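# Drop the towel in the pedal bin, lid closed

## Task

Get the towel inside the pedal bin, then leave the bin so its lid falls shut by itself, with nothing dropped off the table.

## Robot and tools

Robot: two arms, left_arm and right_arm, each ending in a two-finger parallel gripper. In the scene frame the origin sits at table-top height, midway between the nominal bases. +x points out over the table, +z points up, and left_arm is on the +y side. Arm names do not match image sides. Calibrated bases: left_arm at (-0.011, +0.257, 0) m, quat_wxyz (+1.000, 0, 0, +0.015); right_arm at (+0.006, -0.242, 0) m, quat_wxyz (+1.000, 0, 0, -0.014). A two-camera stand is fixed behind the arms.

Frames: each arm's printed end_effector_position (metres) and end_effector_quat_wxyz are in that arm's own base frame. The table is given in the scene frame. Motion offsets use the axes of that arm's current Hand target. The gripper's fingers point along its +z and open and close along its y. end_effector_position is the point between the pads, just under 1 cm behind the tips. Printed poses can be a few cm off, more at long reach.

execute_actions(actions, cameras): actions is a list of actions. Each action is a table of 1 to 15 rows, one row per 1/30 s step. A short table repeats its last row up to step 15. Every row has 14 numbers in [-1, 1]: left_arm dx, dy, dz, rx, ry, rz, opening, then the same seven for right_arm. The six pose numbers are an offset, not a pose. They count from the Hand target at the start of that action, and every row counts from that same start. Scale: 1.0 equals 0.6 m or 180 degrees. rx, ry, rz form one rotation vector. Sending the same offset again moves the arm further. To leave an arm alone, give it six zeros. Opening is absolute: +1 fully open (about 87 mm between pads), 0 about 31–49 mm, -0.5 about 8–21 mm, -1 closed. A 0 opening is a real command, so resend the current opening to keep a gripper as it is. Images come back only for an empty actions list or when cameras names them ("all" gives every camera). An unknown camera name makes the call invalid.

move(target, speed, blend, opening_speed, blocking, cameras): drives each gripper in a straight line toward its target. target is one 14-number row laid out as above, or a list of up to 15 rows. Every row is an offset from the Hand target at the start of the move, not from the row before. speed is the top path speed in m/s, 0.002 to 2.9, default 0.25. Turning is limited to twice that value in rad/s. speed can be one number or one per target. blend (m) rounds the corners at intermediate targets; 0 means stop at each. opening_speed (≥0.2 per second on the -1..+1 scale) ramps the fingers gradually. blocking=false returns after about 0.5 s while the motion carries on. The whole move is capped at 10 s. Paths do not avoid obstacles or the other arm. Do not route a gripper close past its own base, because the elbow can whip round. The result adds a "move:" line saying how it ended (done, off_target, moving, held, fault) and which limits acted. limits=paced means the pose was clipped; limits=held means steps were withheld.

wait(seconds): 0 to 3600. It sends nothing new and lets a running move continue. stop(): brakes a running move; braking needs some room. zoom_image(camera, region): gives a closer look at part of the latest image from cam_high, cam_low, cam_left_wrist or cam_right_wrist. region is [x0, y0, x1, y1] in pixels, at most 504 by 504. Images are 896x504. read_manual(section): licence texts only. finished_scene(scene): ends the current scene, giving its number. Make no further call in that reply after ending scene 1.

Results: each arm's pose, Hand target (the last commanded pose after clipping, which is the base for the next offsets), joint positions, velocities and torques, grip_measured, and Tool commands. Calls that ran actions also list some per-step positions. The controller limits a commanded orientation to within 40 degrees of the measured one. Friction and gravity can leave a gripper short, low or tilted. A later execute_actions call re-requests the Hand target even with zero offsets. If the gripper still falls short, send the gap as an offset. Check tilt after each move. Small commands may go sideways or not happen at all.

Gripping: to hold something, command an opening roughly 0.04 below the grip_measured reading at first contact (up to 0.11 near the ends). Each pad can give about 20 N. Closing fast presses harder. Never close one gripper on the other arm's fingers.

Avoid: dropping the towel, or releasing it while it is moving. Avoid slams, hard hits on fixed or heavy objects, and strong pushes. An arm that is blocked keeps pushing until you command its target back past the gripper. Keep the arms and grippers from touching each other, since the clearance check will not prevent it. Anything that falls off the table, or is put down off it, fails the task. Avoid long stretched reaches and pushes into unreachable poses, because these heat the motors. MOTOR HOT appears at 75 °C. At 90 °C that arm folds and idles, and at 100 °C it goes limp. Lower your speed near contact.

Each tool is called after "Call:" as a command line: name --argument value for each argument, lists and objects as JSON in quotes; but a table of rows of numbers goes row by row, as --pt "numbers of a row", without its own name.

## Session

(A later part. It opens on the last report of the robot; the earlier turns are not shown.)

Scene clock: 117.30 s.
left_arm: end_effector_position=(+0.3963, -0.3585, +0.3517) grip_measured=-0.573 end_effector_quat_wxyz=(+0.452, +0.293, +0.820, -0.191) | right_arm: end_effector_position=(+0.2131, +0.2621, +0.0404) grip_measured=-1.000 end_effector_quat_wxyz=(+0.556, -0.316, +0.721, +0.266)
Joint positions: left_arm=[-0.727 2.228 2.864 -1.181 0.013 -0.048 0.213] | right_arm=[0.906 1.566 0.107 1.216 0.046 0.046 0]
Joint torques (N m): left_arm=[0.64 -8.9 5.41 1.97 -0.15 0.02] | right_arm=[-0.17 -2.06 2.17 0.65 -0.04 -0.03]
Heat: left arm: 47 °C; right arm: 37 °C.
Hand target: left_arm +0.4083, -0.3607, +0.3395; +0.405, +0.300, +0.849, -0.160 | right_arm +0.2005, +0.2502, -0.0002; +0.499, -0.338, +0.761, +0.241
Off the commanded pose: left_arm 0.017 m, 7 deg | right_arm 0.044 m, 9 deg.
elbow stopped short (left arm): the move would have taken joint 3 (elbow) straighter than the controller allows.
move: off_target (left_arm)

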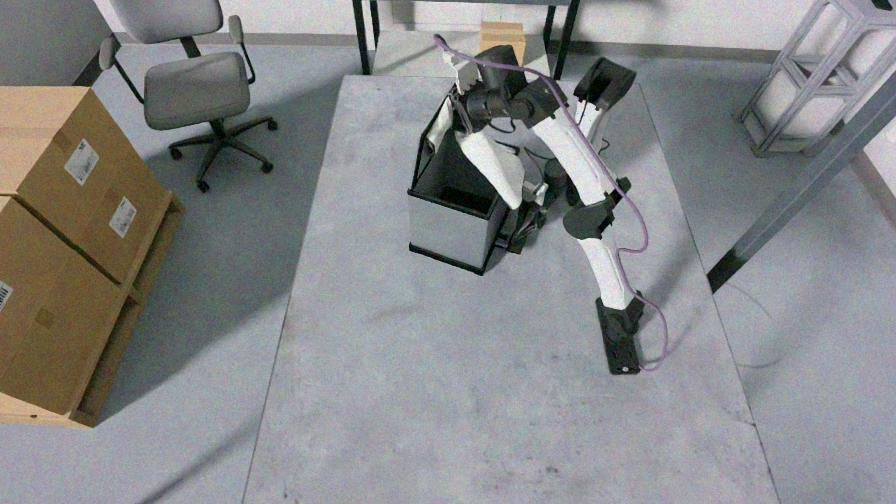

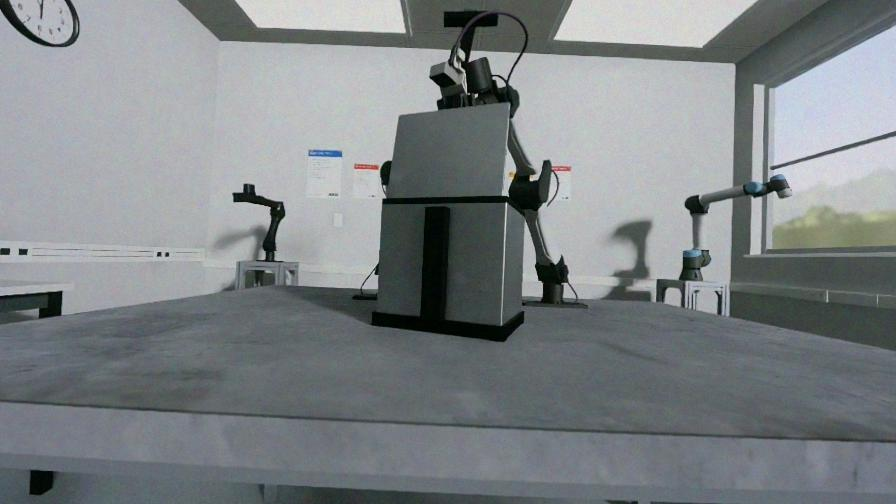

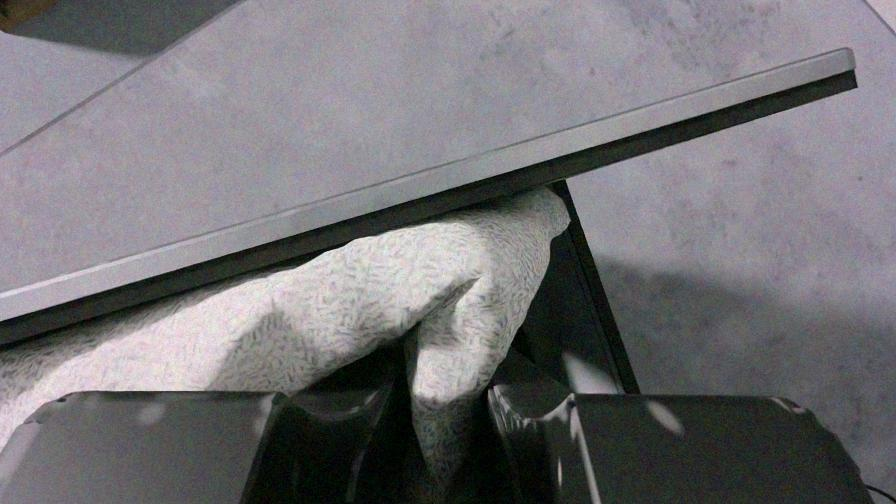

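Call:
move --pt "0 0 0 0 0 0 0.6 0 0 0 0 0 0 -1" --pt "0 0 -0.2 0 0 0 0.6 0 0 0 0 0 0 -1" --opening_speed 1.5 --speed 0.25 --cameras '["cam_high","cam_left_wrist"]'

Scene clock: 123.23 s.
left_arm: end_effector_position=(+0.3366, -0.3045, +0.4166) grip_measured=+0.600 end_effector_quat_wxyz=(+0.470, +0.289, +0.810, -0.196) | right_arm: end_effector_position=(+0.2131, +0.2622, +0.0406) grip_measured=-1.000 end_effector_quat_wxyz=(+0.556, -0.316, +0.721, +0.267)
Joint positions: left_arm=[-0.727 2.026 2.864 -1.34 0.009 -0.048 0.8] | right_arm=[0.906 1.566 0.107 1.217 0.046 0.046 0]
Joint torques (N m): left_arm=[0.57 -9.21 4.56 1.68 -0.11 0.03] | right_arm=[-0.17 -2.1 2.14 0.64 -0.04 -0.03]
Heat: left arm: 48 °C; right arm: 37 °C.
Hand target: left_arm +0.3375, -0.2989, +0.4139; +0.405, +0.300, +0.849, -0.160 | right_arm +0.2005, +0.2502, -0.0002; +0.499, -0.338, +0.761, +0.241
Off the commanded pose: left_arm 0.006 m, 10 deg | right_arm 0.044 m, 9 deg.
elbow stopped short (left arm): the move would have taken joint 3 (elbow) straighter than the controller allows.
move: off_target (left_arm)

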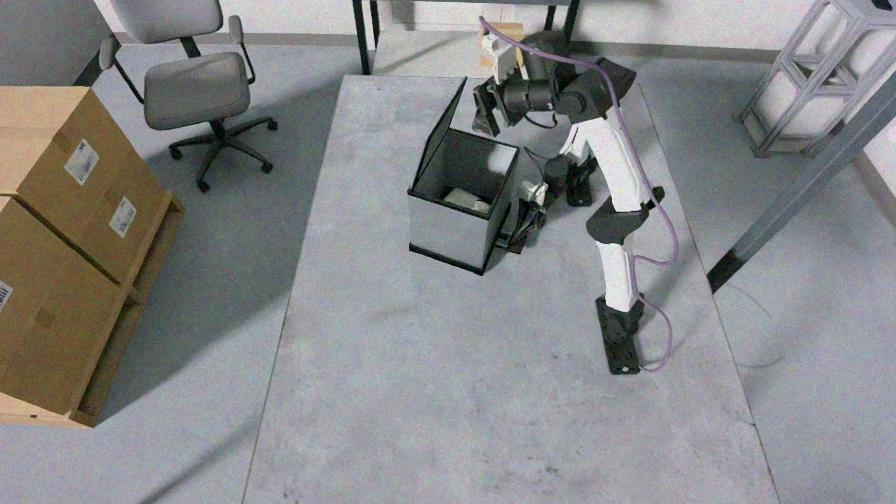

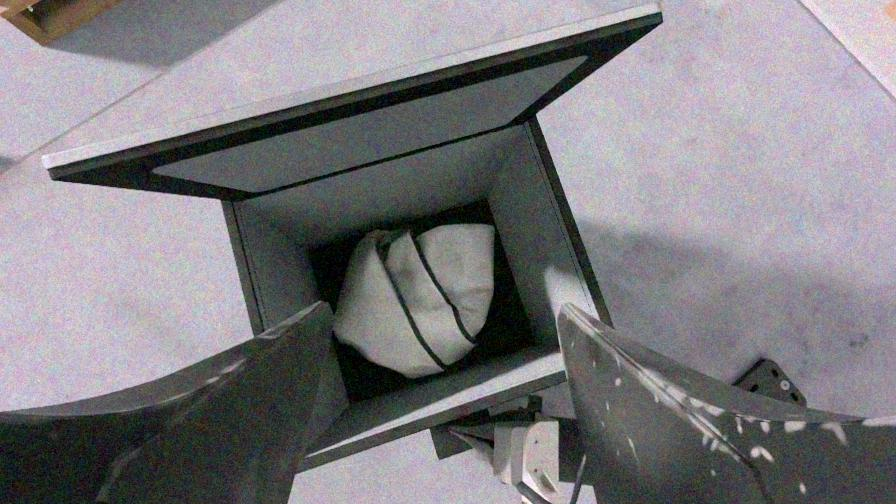

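Call:
move --pt "0.157 0.18 -0.26 0 0 0 0.6 0 0 0 0 0 0 -1" --pt "0.157 0.18 -0.26 0 0 0 0.6 -0.14 0 -0.06 0 0 0 -1" --speed '[0.3,0.08]' --cameras '["cam_high","cam_low"]'

Scene clock: 133.43 s.
left_arm: end_effector_position=(+0.2733, -0.1008, +0.4373) grip_measured=+0.600 end_effector_quat_wxyz=(+0.457, +0.286, +0.828, -0.156) | right_arm: end_effector_position=(+0.1984, +0.2433, +0.0796) grip_measured=-1.000 end_effector_quat_wxyz=(+0.491, -0.340, +0.767, +0.235)
Joint positions: left_arm=[-0.133 1.561 2.493 -1.563 0.441 0.305 0.8] | right_arm=[0.899 1.013 0.285 0.308 0.033 0.044 0]
Joint torques (N m): left_arm=[0.58 -4.78 2.89 1.51 0.32 0.04] | right_arm=[-0.87 -3.04 9.22 1.57 -0.05 -0.07]
Heat: left arm: 47 °C; right arm: 37 °C.
Hand target: left_arm +0.2679, -0.0998, +0.4339; +0.405, +0.300, +0.849, -0.160 | right_arm +0.2021, +0.2477, +0.0911; +0.499, -0.338, +0.761, +0.241
Off the commanded pose: left_arm 0.006 m, 7 deg | right_arm 0.013 m, 1 deg.
joint sent to its limit (left arm) — joint 4 (wrist pitch), lower limit. The joint targets are off in orientation, not in position.
move: off_target (left_arm, right_arm)

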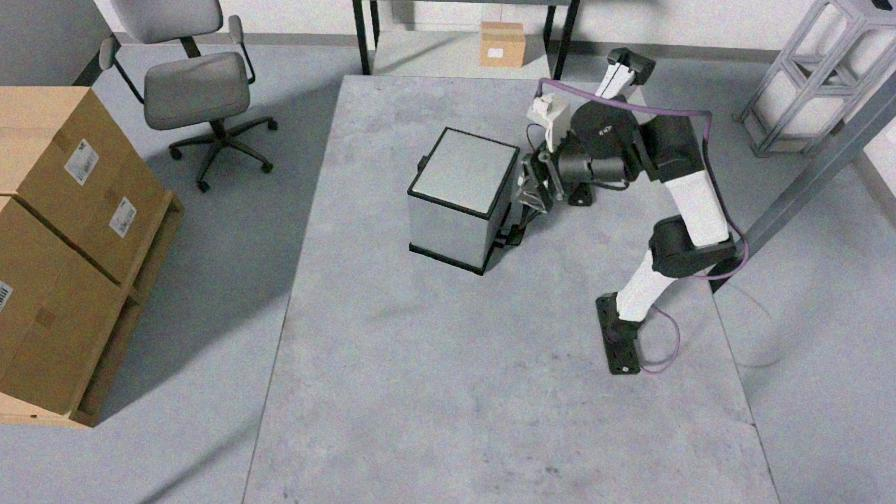

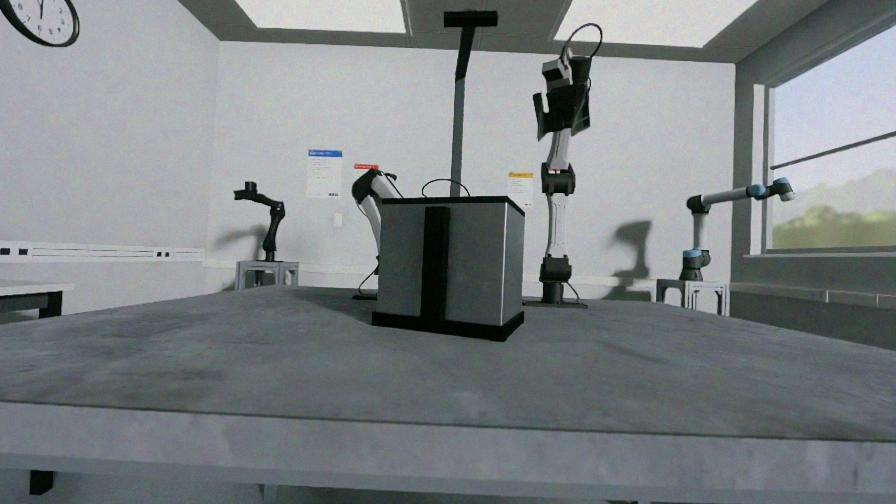

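Call:
finished_scene --scene 2

The scene is finished: the task was done.


## Next scene

The same job, from a new start.

Call:
execute_actions --actions '[]'

Scene clock: 0.00 s.
left_arm: end_effector_position=(+0.3739, +0.0341, +0.0848) grip_measured=+1.000 end_effector_quat_wxyz=(+0.666, -0.103, +0.735, +0.072) | right_arm: end_effector_position=(+0.3641, -0.0143, +0.0585) grip_measured=+1.000 end_effector_quat_wxyz=(+0.631, +0.040, +0.774, -0.031)
Joint positions: left_arm=[-0.03 1.579 0.231 1.242 -0.275 -0.062 1] | right_arm=[0.01 1.572 0.207 1.161 0.109 0.025 1]
Joint velocities: within noise
Joint torques (N m): no reading
Heat: left arm: 36 °C; right arm: 34 °C.
Hand target: left_arm +0.3741, +0.0341, +0.0842; +0.665, -0.103, +0.736, +0.072 | right_arm +0.3680, -0.0143, +0.0663; +0.641, +0.041, +0.766, -0.030
Tool commands: left_gripper/opening=+1.0 right_gripper/opening=+1.0

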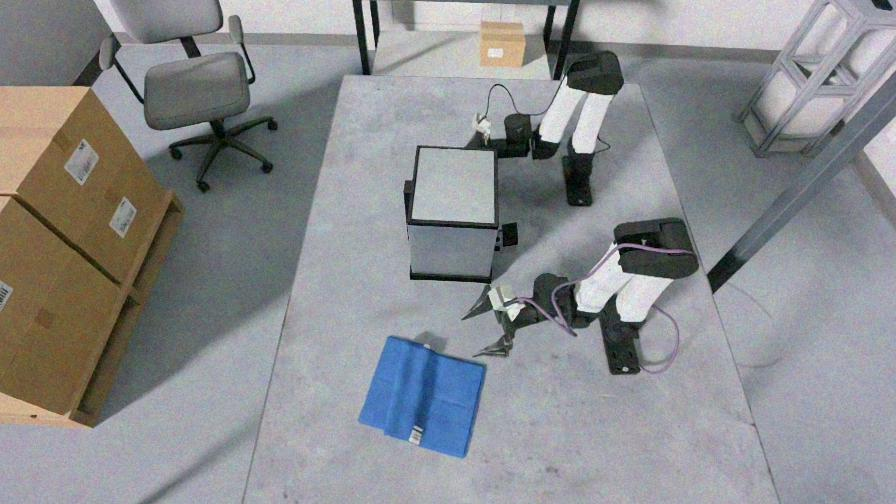

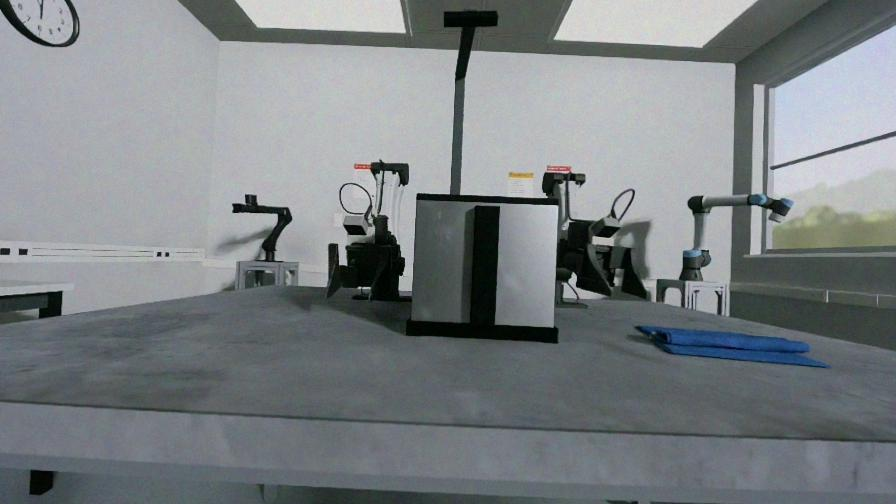

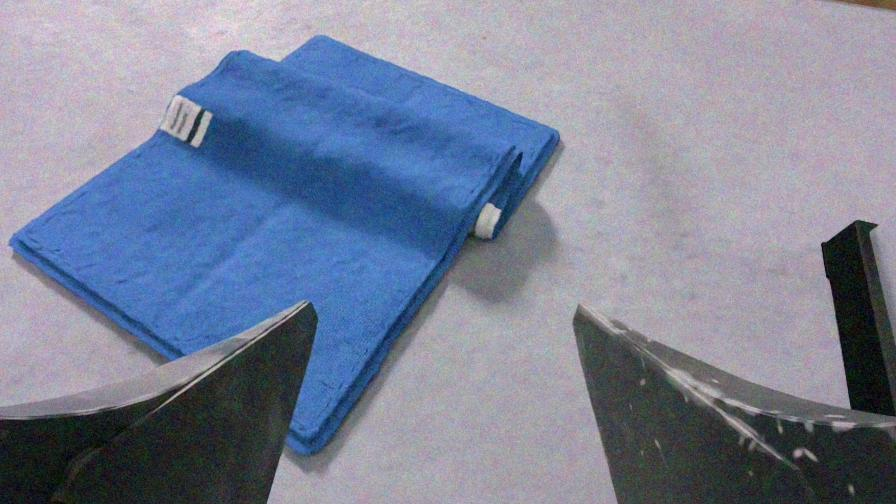

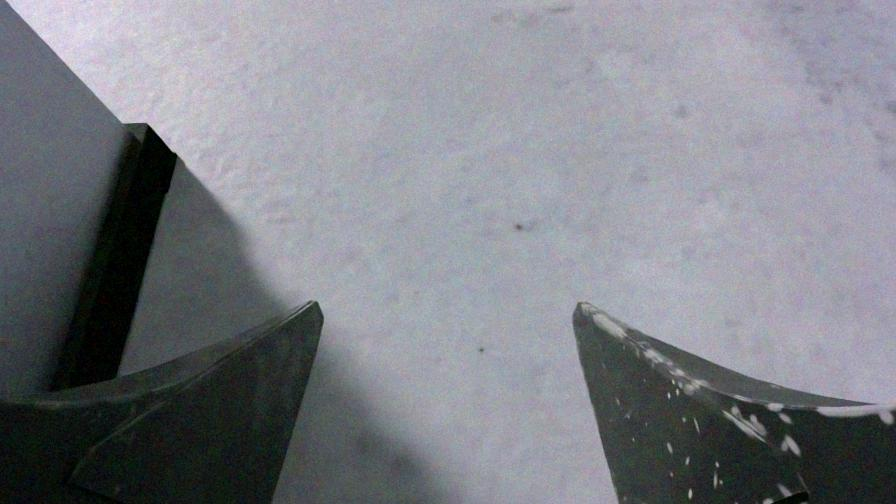

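Call:
move --pt "-0.217 0.048 0.21 0 0.3 0 1 -0.195 -0.003 -0.325 0 0 0 -1" --pt "-0.217 0.048 0.21 0 0.3 0 1 -0.103 0.222 -0.396 -0.15 0.035 -0.04 -1" --pt "-0.217 0.048 0.21 0 0.3 0 1 0.028 0.398 -0.318 -0.295 0.07 -0.08 -1" --speed 0.4 --blend 0.03 --cameras '["cam_high","cam_left_wrist","cam_right_wrist"]'

Scene clock: 21.67 s.
left_arm: end_effector_position=(+0.5015, +0.0998, +0.2103) grip_measured=+1.000 end_effector_quat_wxyz=(+0.275, -0.127, +0.953, +0.022) | right_arm: end_effector_position=(+0.1970, +0.2373, +0.0753) grip_measured=-0.999 end_effector_quat_wxyz=(+0.486, -0.339, +0.770, +0.235)
Joint positions: left_arm=[0.199 2.356 2.722 -1.377 -0.007 -0.064 1] | right_arm=[0.879 0.993 0.268 0.295 0.012 0.041 0]
Joint torques (N m): left_arm=[0.39 -10.96 7.36 1.11 0.12 0.04] | right_arm=[-0.9 -1.95 8.44 1.86 -0.04 -0.12]
Heat: left arm: 38 °C; right arm: 36 °C.
Hand target: left_arm +0.5008, +0.1000, +0.1994; +0.258, -0.125, +0.958, +0.017 | right_arm +0.2024, +0.2426, +0.0851; +0.498, -0.338, +0.761, +0.241
Off the commanded pose: left_arm 0.011 m, 2 deg | right_arm 0.012 m, 2 deg.
move: off_target (left_arm, right_arm)

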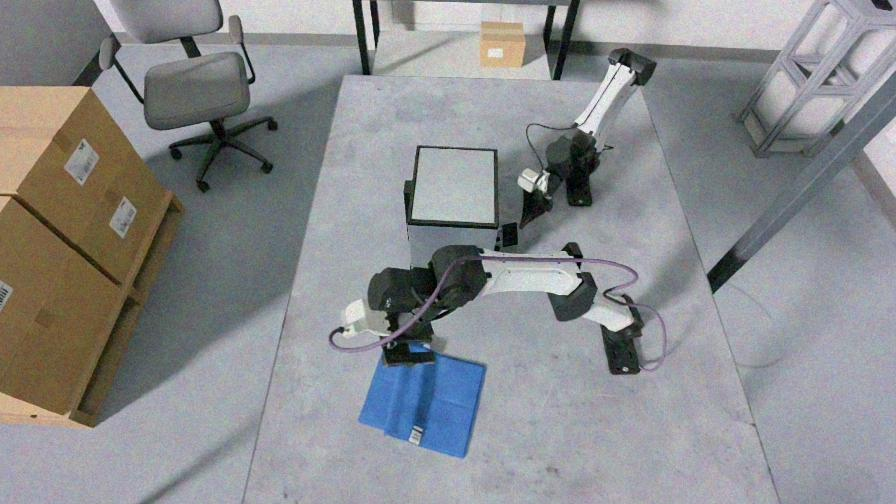

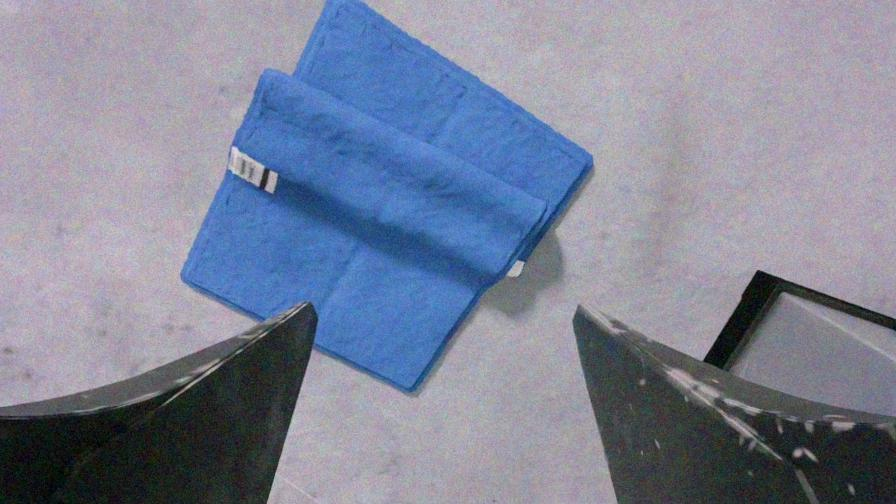

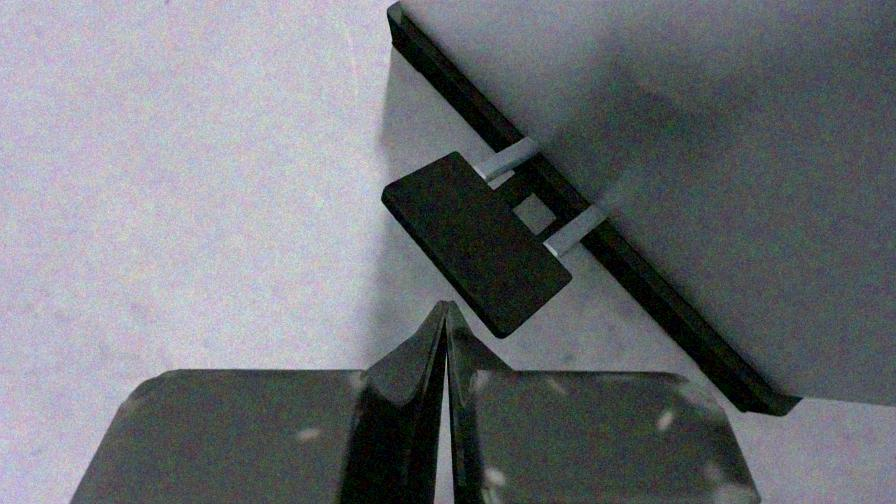

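Call:
move --pt "0.054 0.02 0.103 -0.166 -0.011 -0.289 1 0 0 0 0 0 0 -1" --pt "0.155 0.055 0.294 -0.166 -0.011 -0.289 1 0.118 -0.021 0.084 0 0 0 -1" --speed '[0.4,0.13]' --cameras '["cam_high","cam_low","cam_left_wrist"]'

Scene clock: 42.17 s.
left_arm: end_effector_position=(+0.5009, +0.1221, +0.0220) grip_measured=+1.000 end_effector_quat_wxyz=(+0.222, -0.580, +0.770, +0.146) | right_arm: end_effector_position=(+0.2220, +0.2633, +0.0194) grip_measured=-1.000 end_effector_quat_wxyz=(+0.519, -0.338, +0.738, +0.266)
Joint positions: left_arm=[0.149 2.4 2.053 -0.95 -0.469 -1.077 1] | right_arm=[0.835 1.643 0.165 1.152 -0.065 0.022 0]
Joint torques (N m): left_arm=[1.44 -11.9 3.33 1.37 -0.21 -0.08] | right_arm=[-1.66 -3.12 2.95 1.25 0.24 -0.13]
Heat: left arm: 44 °C; right arm: 38 °C.
Hand target: left_arm +0.5013, +0.1277, -0.0008; +0.216, -0.587, +0.767, +0.144 | right_arm +0.2224, +0.2503, -0.0003; +0.498, -0.338, +0.761, +0.241
Off the commanded pose: left_arm 0.023 m, 1 deg | right_arm 0.023 m, 5 deg.
move: off_target (left_arm, right_arm)

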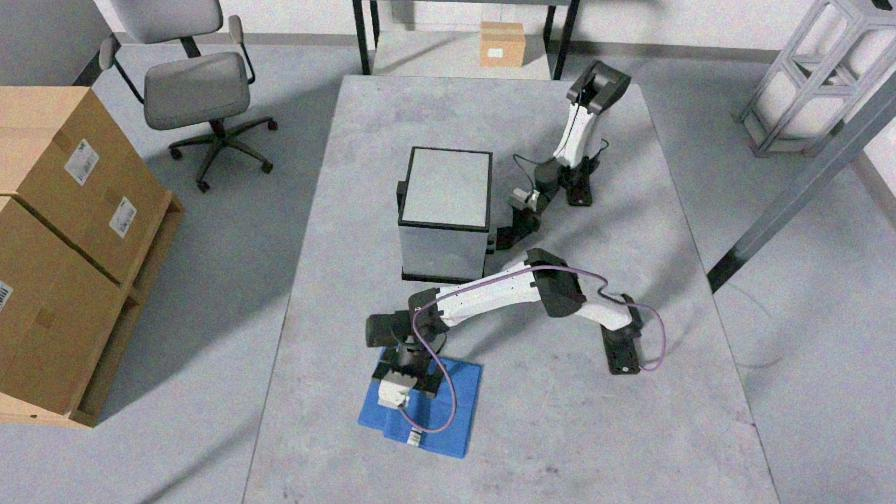

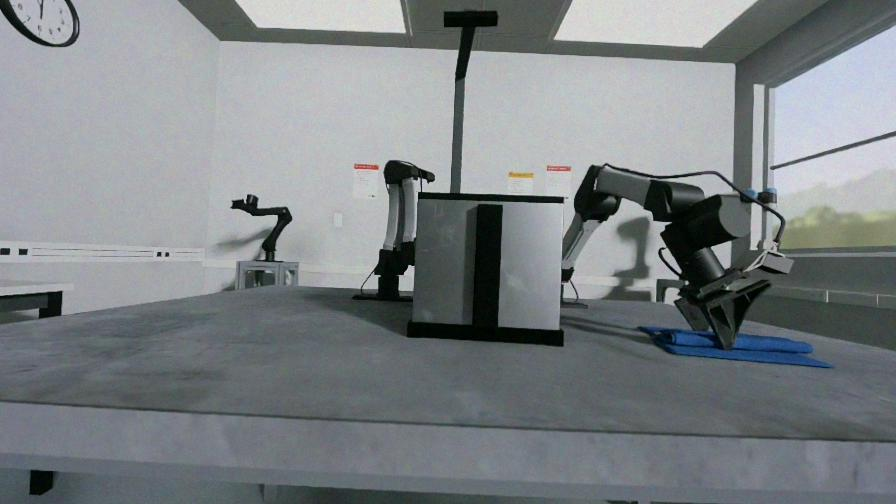

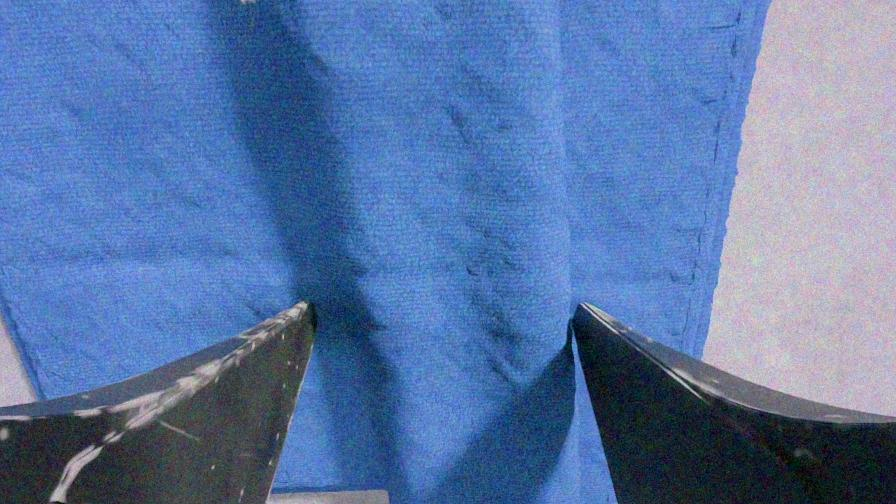

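Call:
move --pt "0 0 0 0 0 0 -1 -0.053 0.008 -0.035 0 0 0 -1" --pt "-0.167 -0.011 -0.289 0 0 0 -1 -0.106 0.017 -0.069 0 0 0 -1" --speed 0.2 --opening_speed 2 --cameras '["cam_high","cam_low","cam_left_wrist","cam_right_wrist"]'

Scene clock: 53.40 s.
left_arm: end_effector_position=(+0.5017, +0.1281, +0.2083) grip_measured=-0.518 end_effector_quat_wxyz=(+0.303, -0.575, +0.752, +0.107) | right_arm: end_effector_position=(+0.2026, +0.2384, +0.0593) grip_measured=-1.000 end_effector_quat_wxyz=(+0.483, -0.345, +0.770, +0.234)
Joint positions: left_arm=[0.159 2.437 2.849 -1.507 -0.467 -1.032 0.241] | right_arm=[0.854 1.091 0.238 0.415 -0.018 0.022 0]
Joint torques (N m): left_arm=[0.18 -11.52 6.93 0.91 -0.24 0.06] | right_arm=[0.17 -3.89 9.16 1.63 0.13 0.01]
Heat: left arm: 45 °C; right arm: 38 °C.
Hand target: left_arm +0.5014, +0.1278, +0.1995; +0.216, -0.587, +0.767, +0.144 | right_arm +0.2076, +0.2454, +0.0748; +0.498, -0.338, +0.761, +0.241
Off the commanded pose: left_arm 0.009 m, 11 deg | right_arm 0.018 m, 2 deg.
elbow stopped short (left arm): the move would have taken joint 3 (elbow) straighter than the controller allows.
move: off_target (left_arm, right_arm)

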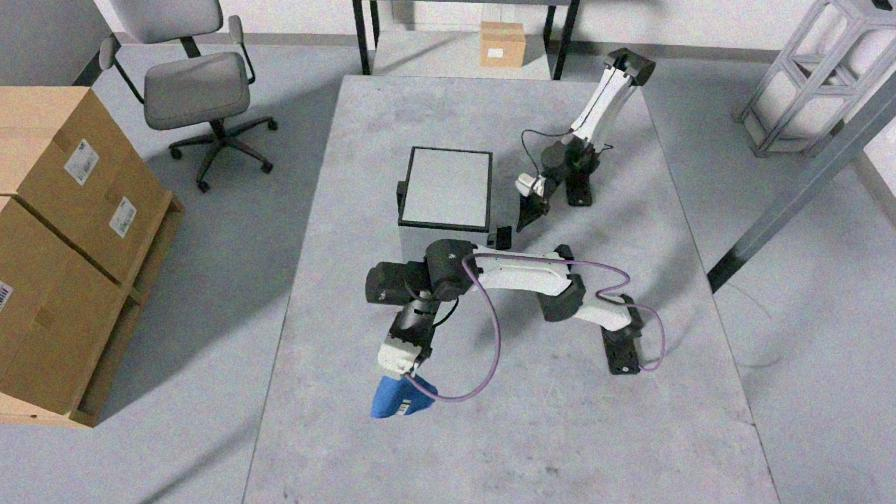

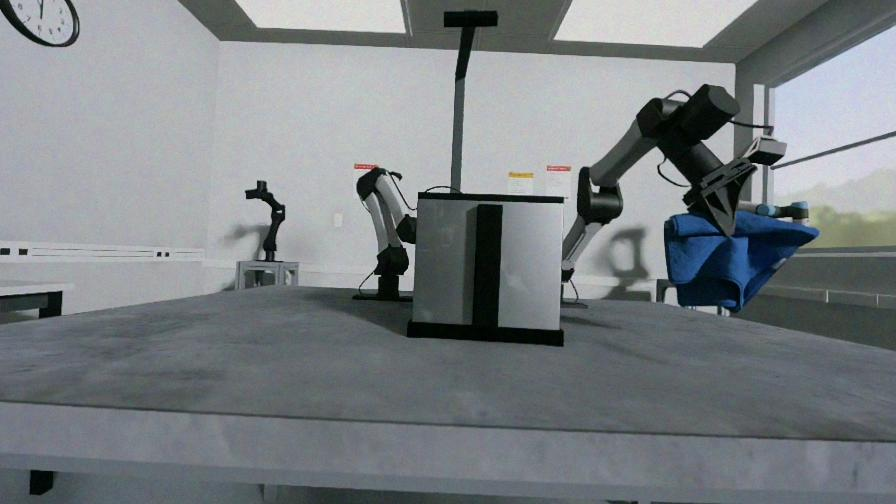

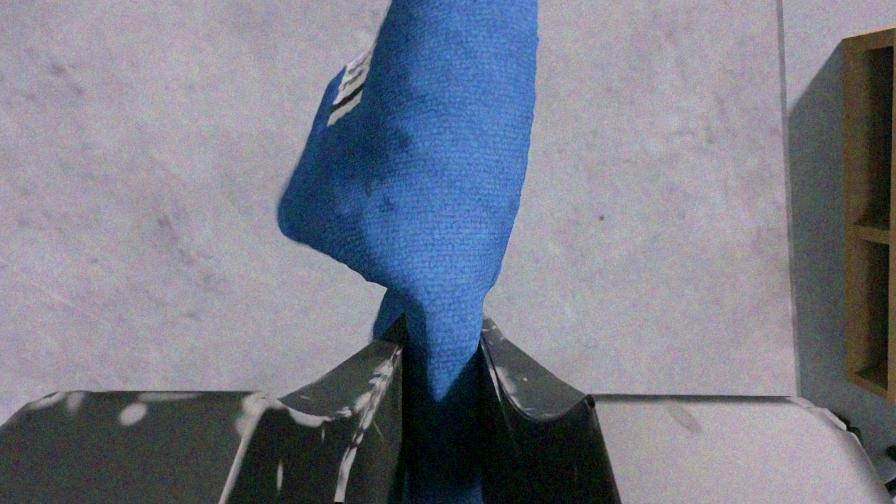

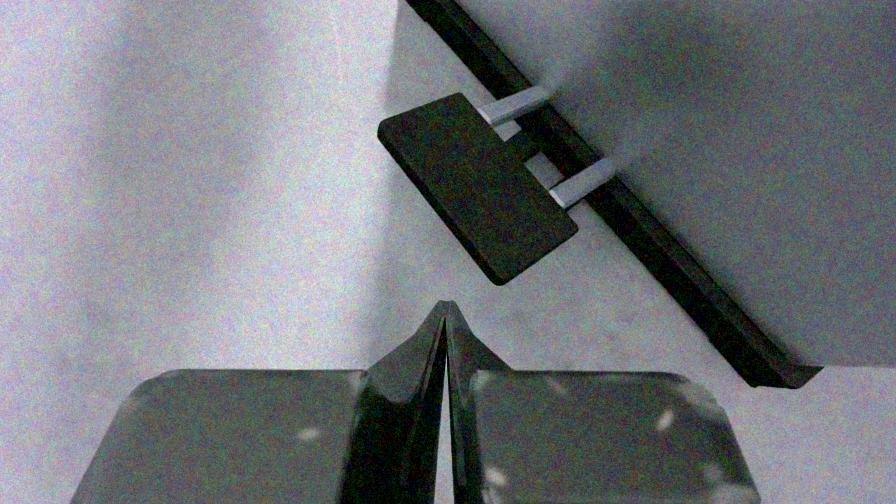

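Call:
move --pt "-0.07 0.035 -0.2 0.074 -0.02 0.09 -1 -0.079 -0.02 0.037 0 0 0 -1" --pt "-0.145 0.07 -0.4 0.148 -0.041 0.183 -1 0.093 -0.025 0.1 0 0 0 -1" --speed '[0.3,0.15]' --cameras '["cam_high","cam_low"]'

Scene clock: 77.53 s.
left_arm: end_effector_position=(+0.4449, +0.0985, +0.4364) grip_measured=-0.518 end_effector_quat_wxyz=(+0.539, -0.244, +0.804, +0.053) | right_arm: end_effector_position=(+0.2522, +0.2751, +0.0407) grip_measured=-1.000 end_effector_quat_wxyz=(+0.554, -0.321, +0.721, +0.263)
Joint positions: left_arm=[0.164 2.007 2.863 -1.291 -0.207 -0.292 0.241] | right_arm=[0.799 1.67 0.249 1.171 -0.062 0.009 0]
Joint torques (N m): left_arm=[0.51 -10.95 4.45 2.05 0.07 0.05] | right_arm=[-0.39 -2.77 2.14 0.76 0 -0.09]
Heat: left arm: 46 °C; right arm: 39 °C.
Hand target: left_arm +0.4410, +0.0985, +0.4495; +0.342, -0.273, +0.897, +0.057 | right_arm +0.2392, +0.2624, -0.0004; +0.498, -0.338, +0.761, +0.241
Off the commanded pose: left_arm 0.014 m, 25 deg | right_arm 0.045 m, 9 deg.
elbow stopped short (left arm): the move would have taken joint 3 (elbow) straighter than the controller allows.
move: off_target (left_arm, right_arm)

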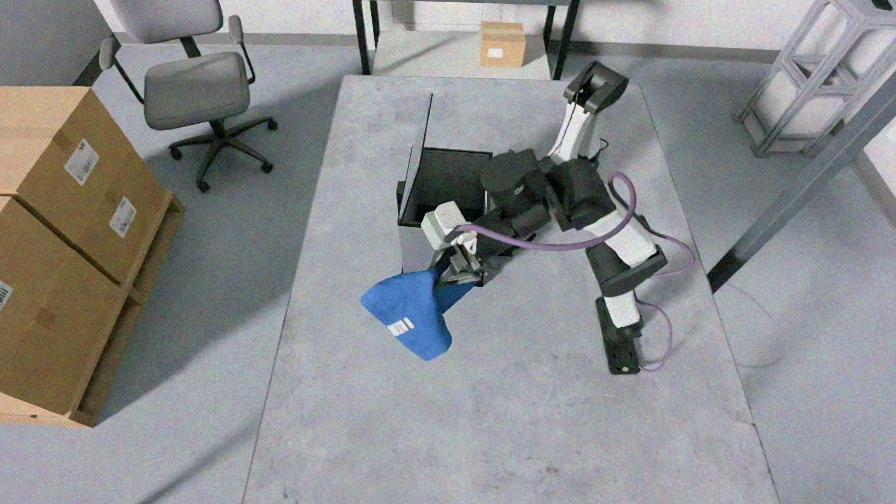

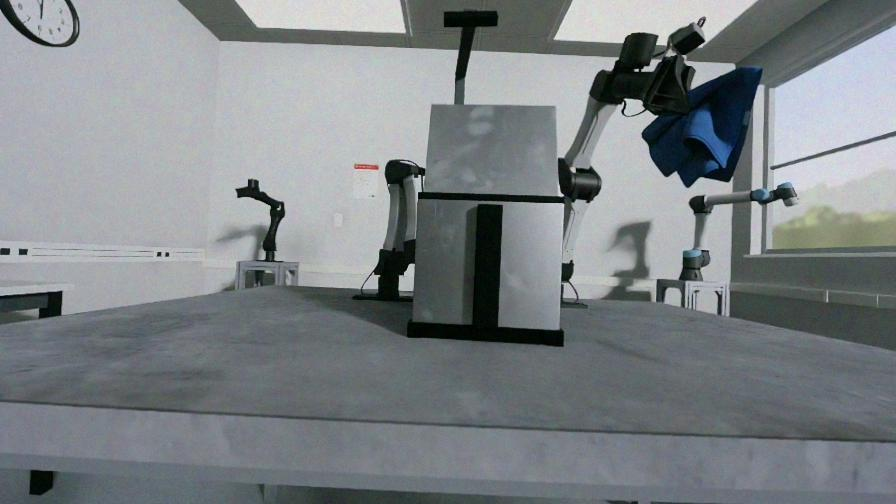

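Call:
move --pt "0.298 -0.36 -0.213 0.183 -0.01 0.215 -1 0 0 0 0 0 0 -1" --pt "0.428 -0.465 -0.071 0.183 -0.01 0.215 -1 0 0 0 0 0 0 -1" --speed 0.25 --blend 0.02 --cameras '["cam_high","cam_low","cam_left_wrist"]'

Scene clock: 87.13 s.
left_arm: end_effector_position=(+0.4032, -0.2653, +0.3430) grip_measured=-0.518 end_effector_quat_wxyz=(+0.414, +0.146, +0.893, -0.102) | right_arm: end_effector_position=(+0.2522, +0.2751, +0.0407) grip_measured=-1.000 end_effector_quat_wxyz=(+0.554, -0.321, +0.721, +0.263)
Joint positions: left_arm=[-0.625 2.169 2.863 -1.395 -0.171 -0.221 0.241] | right_arm=[0.799 1.67 0.249 1.171 -0.062 0.009 0]
Joint torques (N m): left_arm=[-0.1 -10.17 5.23 1.68 -0.19 -0.1] | right_arm=[-0.39 -2.77 2.13 0.76 0 -0.09]
Heat: left arm: 46 °C; right arm: 38 °C.
Hand target: left_arm +0.4051, -0.2653, +0.3397; +0.380, +0.143, +0.910, -0.082 | right_arm +0.2392, +0.2624, -0.0004; +0.498, -0.338, +0.761, +0.241
Off the commanded pose: left_arm 0.004 m, 5 deg | right_arm 0.045 m, 9 deg.
elbow stopped short (left arm): the move would have taken joint 3 (elbow) straighter than the controller allows.
move: off_target (left_arm)

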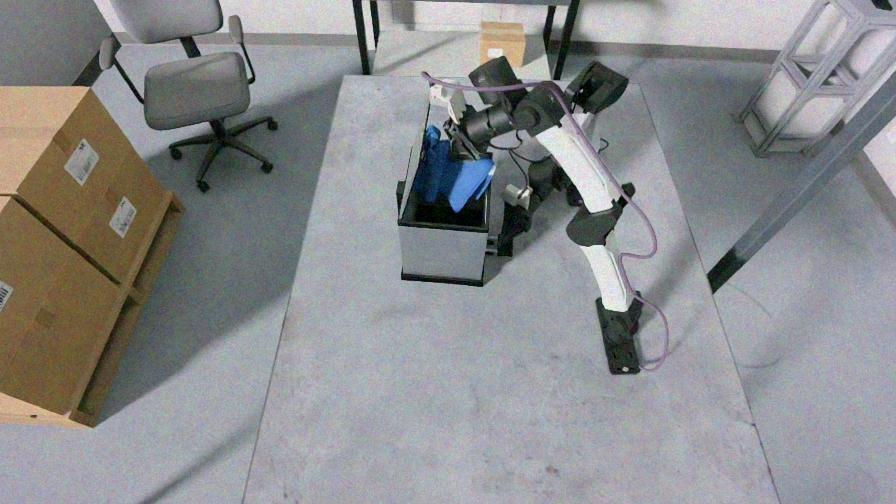

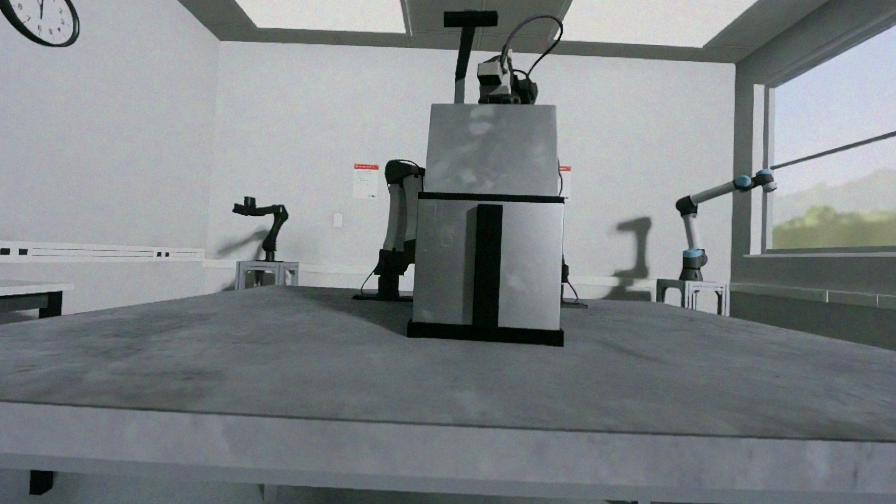

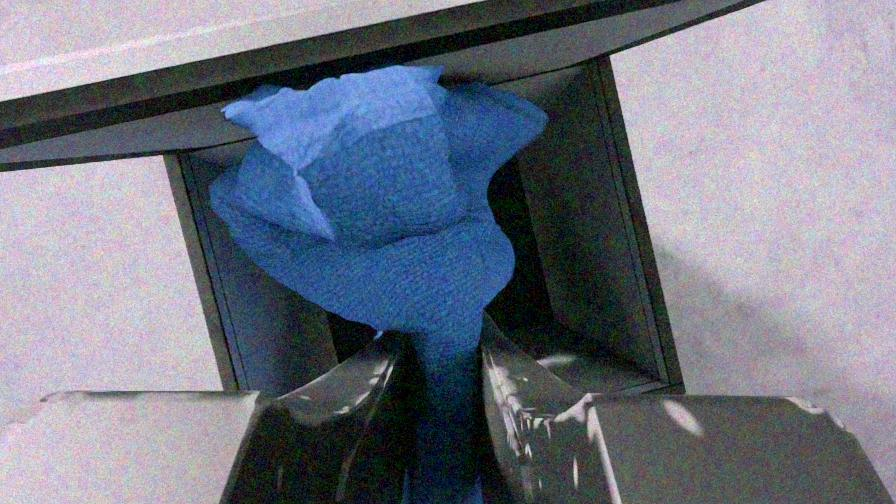

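Call:
move --pt "0 0 0 0 0 0 0.6 0 0 0 0 0 0 -1" --pt "0 0 -0.2 0 0 0 0.6 0 0 0 0 0 0 -1" --opening_speed 1.5 --cameras '["cam_high","cam_left_wrist"]'

Scene clock: 93.23 s.
left_arm: end_effector_position=(+0.3269, -0.2349, +0.4288) grip_measured=+0.600 end_effector_quat_wxyz=(+0.477, +0.140, +0.857, -0.131) | right_arm: end_effector_position=(+0.2522, +0.2751, +0.0407) grip_measured=-1.000 end_effector_quat_wxyz=(+0.554, -0.321, +0.721, +0.263)
Joint positions: left_arm=[-0.699 1.935 2.867 -1.483 -0.231 -0.245 0.8] | right_arm=[0.799 1.67 0.249 1.171 -0.062 0.009 0]
Joint torques (N m): left_arm=[-0.54 -7.47 3.78 1.6 -0.19 -0.11] | right_arm=[-0.39 -2.76 2.13 0.76 0 -0.09]
Heat: left arm: 46 °C; right arm: 38 °C.
Hand target: left_arm +0.3249, -0.2342, +0.4235; +0.380, +0.143, +0.910, -0.082 | right_arm +0.2392, +0.2624, -0.0004; +0.498, -0.338, +0.761, +0.241
Off the commanded pose: left_arm 0.006 m, 14 deg | right_arm 0.045 m, 9 deg.
elbow stopped short (left arm): the move would have taken joint 3 (elbow) straighter than the controller allows.
elbow read too straight (left arm): the controller reads joint 3 (elbow) straighter than it allows; while it does, the hand can move without a command.
move: off_target (left_arm)

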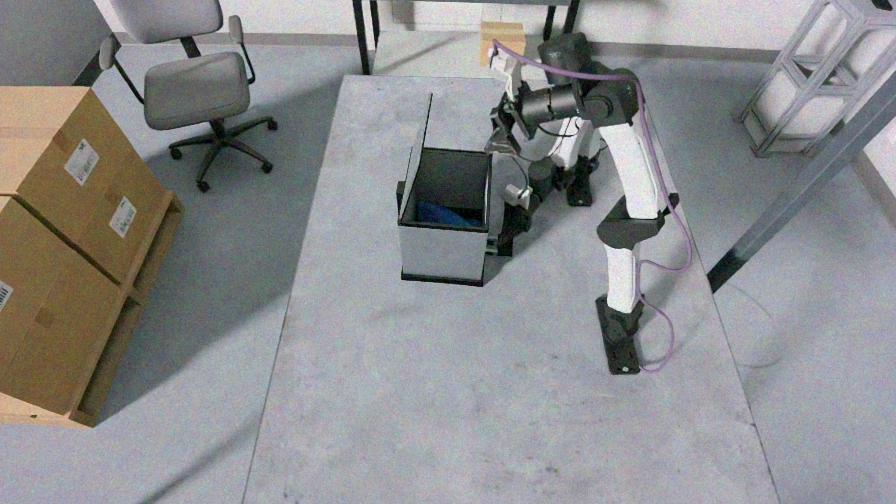

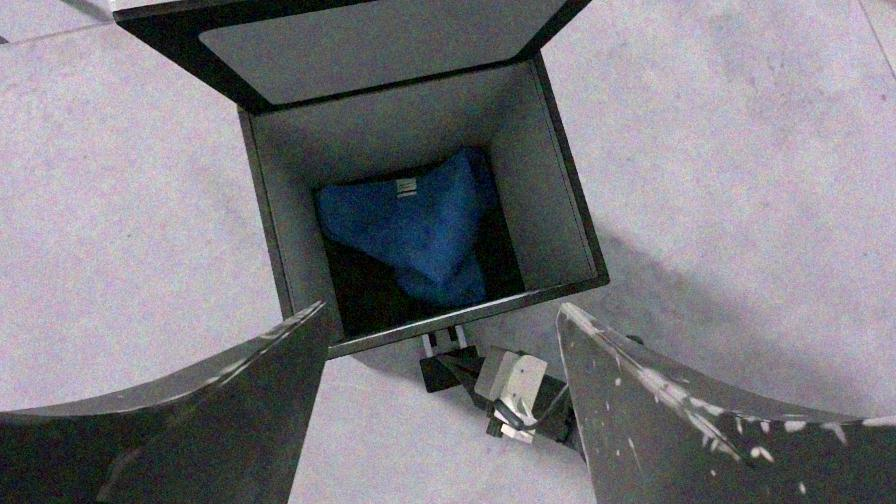

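Left back and sideways a bit, then raise the pedal.

Call:
move --pt "0.1 0.15 -0.14 0 0 0 0.6 0 0 0 0 0 0 -1" --pt "0.1 0.15 -0.14 0 0 0 0.6 -0.16 0 -0.07 0 0 0 -1" --speed '[0.3,0.08]' --cameras '["cam_high","cam_low"]'

Scene clock: 99.10 s.
left_arm: end_effector_position=(+0.2592, -0.1162, +0.4427) grip_measured=+0.600 end_effector_quat_wxyz=(+0.464, +0.133, +0.870, -0.104) | right_arm: end_effector_position=(+0.2348, +0.2542, +0.0878) grip_measured=-1.000 end_effector_quat_wxyz=(+0.482, -0.339, +0.773, +0.235)
Joint positions: left_arm=[-0.443 1.539 2.519 -1.561 -0.06 -0.107 0.8] | right_arm=[0.789 1.181 0.417 0.325 -0.07 0.006 0]
Joint torques (N m): left_arm=[0.57 -3.21 2.76 1.6 0.11 0.04] | right_arm=[-0.83 -4.79 9.46 1.61 -0.06 -0.12]
Heat: left arm: 46 °C; right arm: 38 °C.
Hand target: left_arm +0.2576, -0.1156, +0.4355; +0.380, +0.143, +0.910, -0.082 | right_arm +0.2407, +0.2592, +0.1043; +0.498, -0.338, +0.761, +0.241
Off the commanded pose: left_arm 0.007 m, 11 deg | right_arm 0.018 m, 2 deg.
joint sent to its limit (left arm) — joint 4 (wrist pitch), lower limit. The joint targets are off in orientation, not in position.
move: off_target (left_arm, right_arm)

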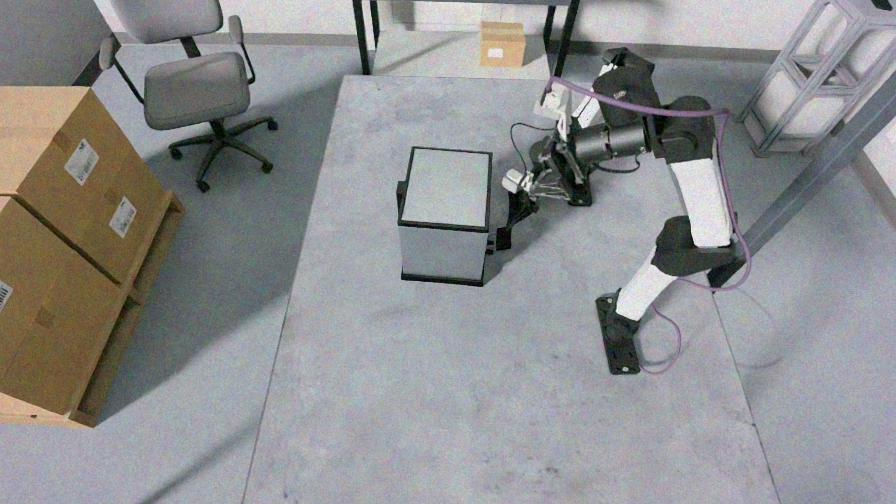

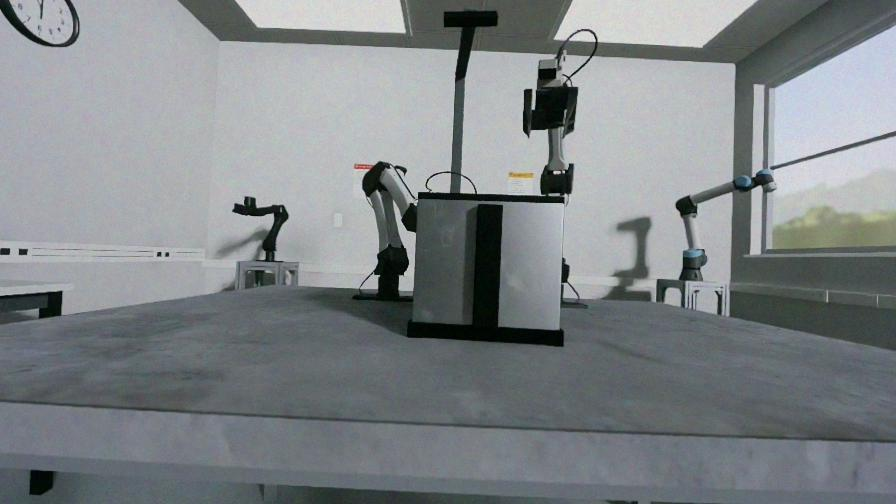

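Call:
finished_scene --scene 3

The scene is finished: the task was done.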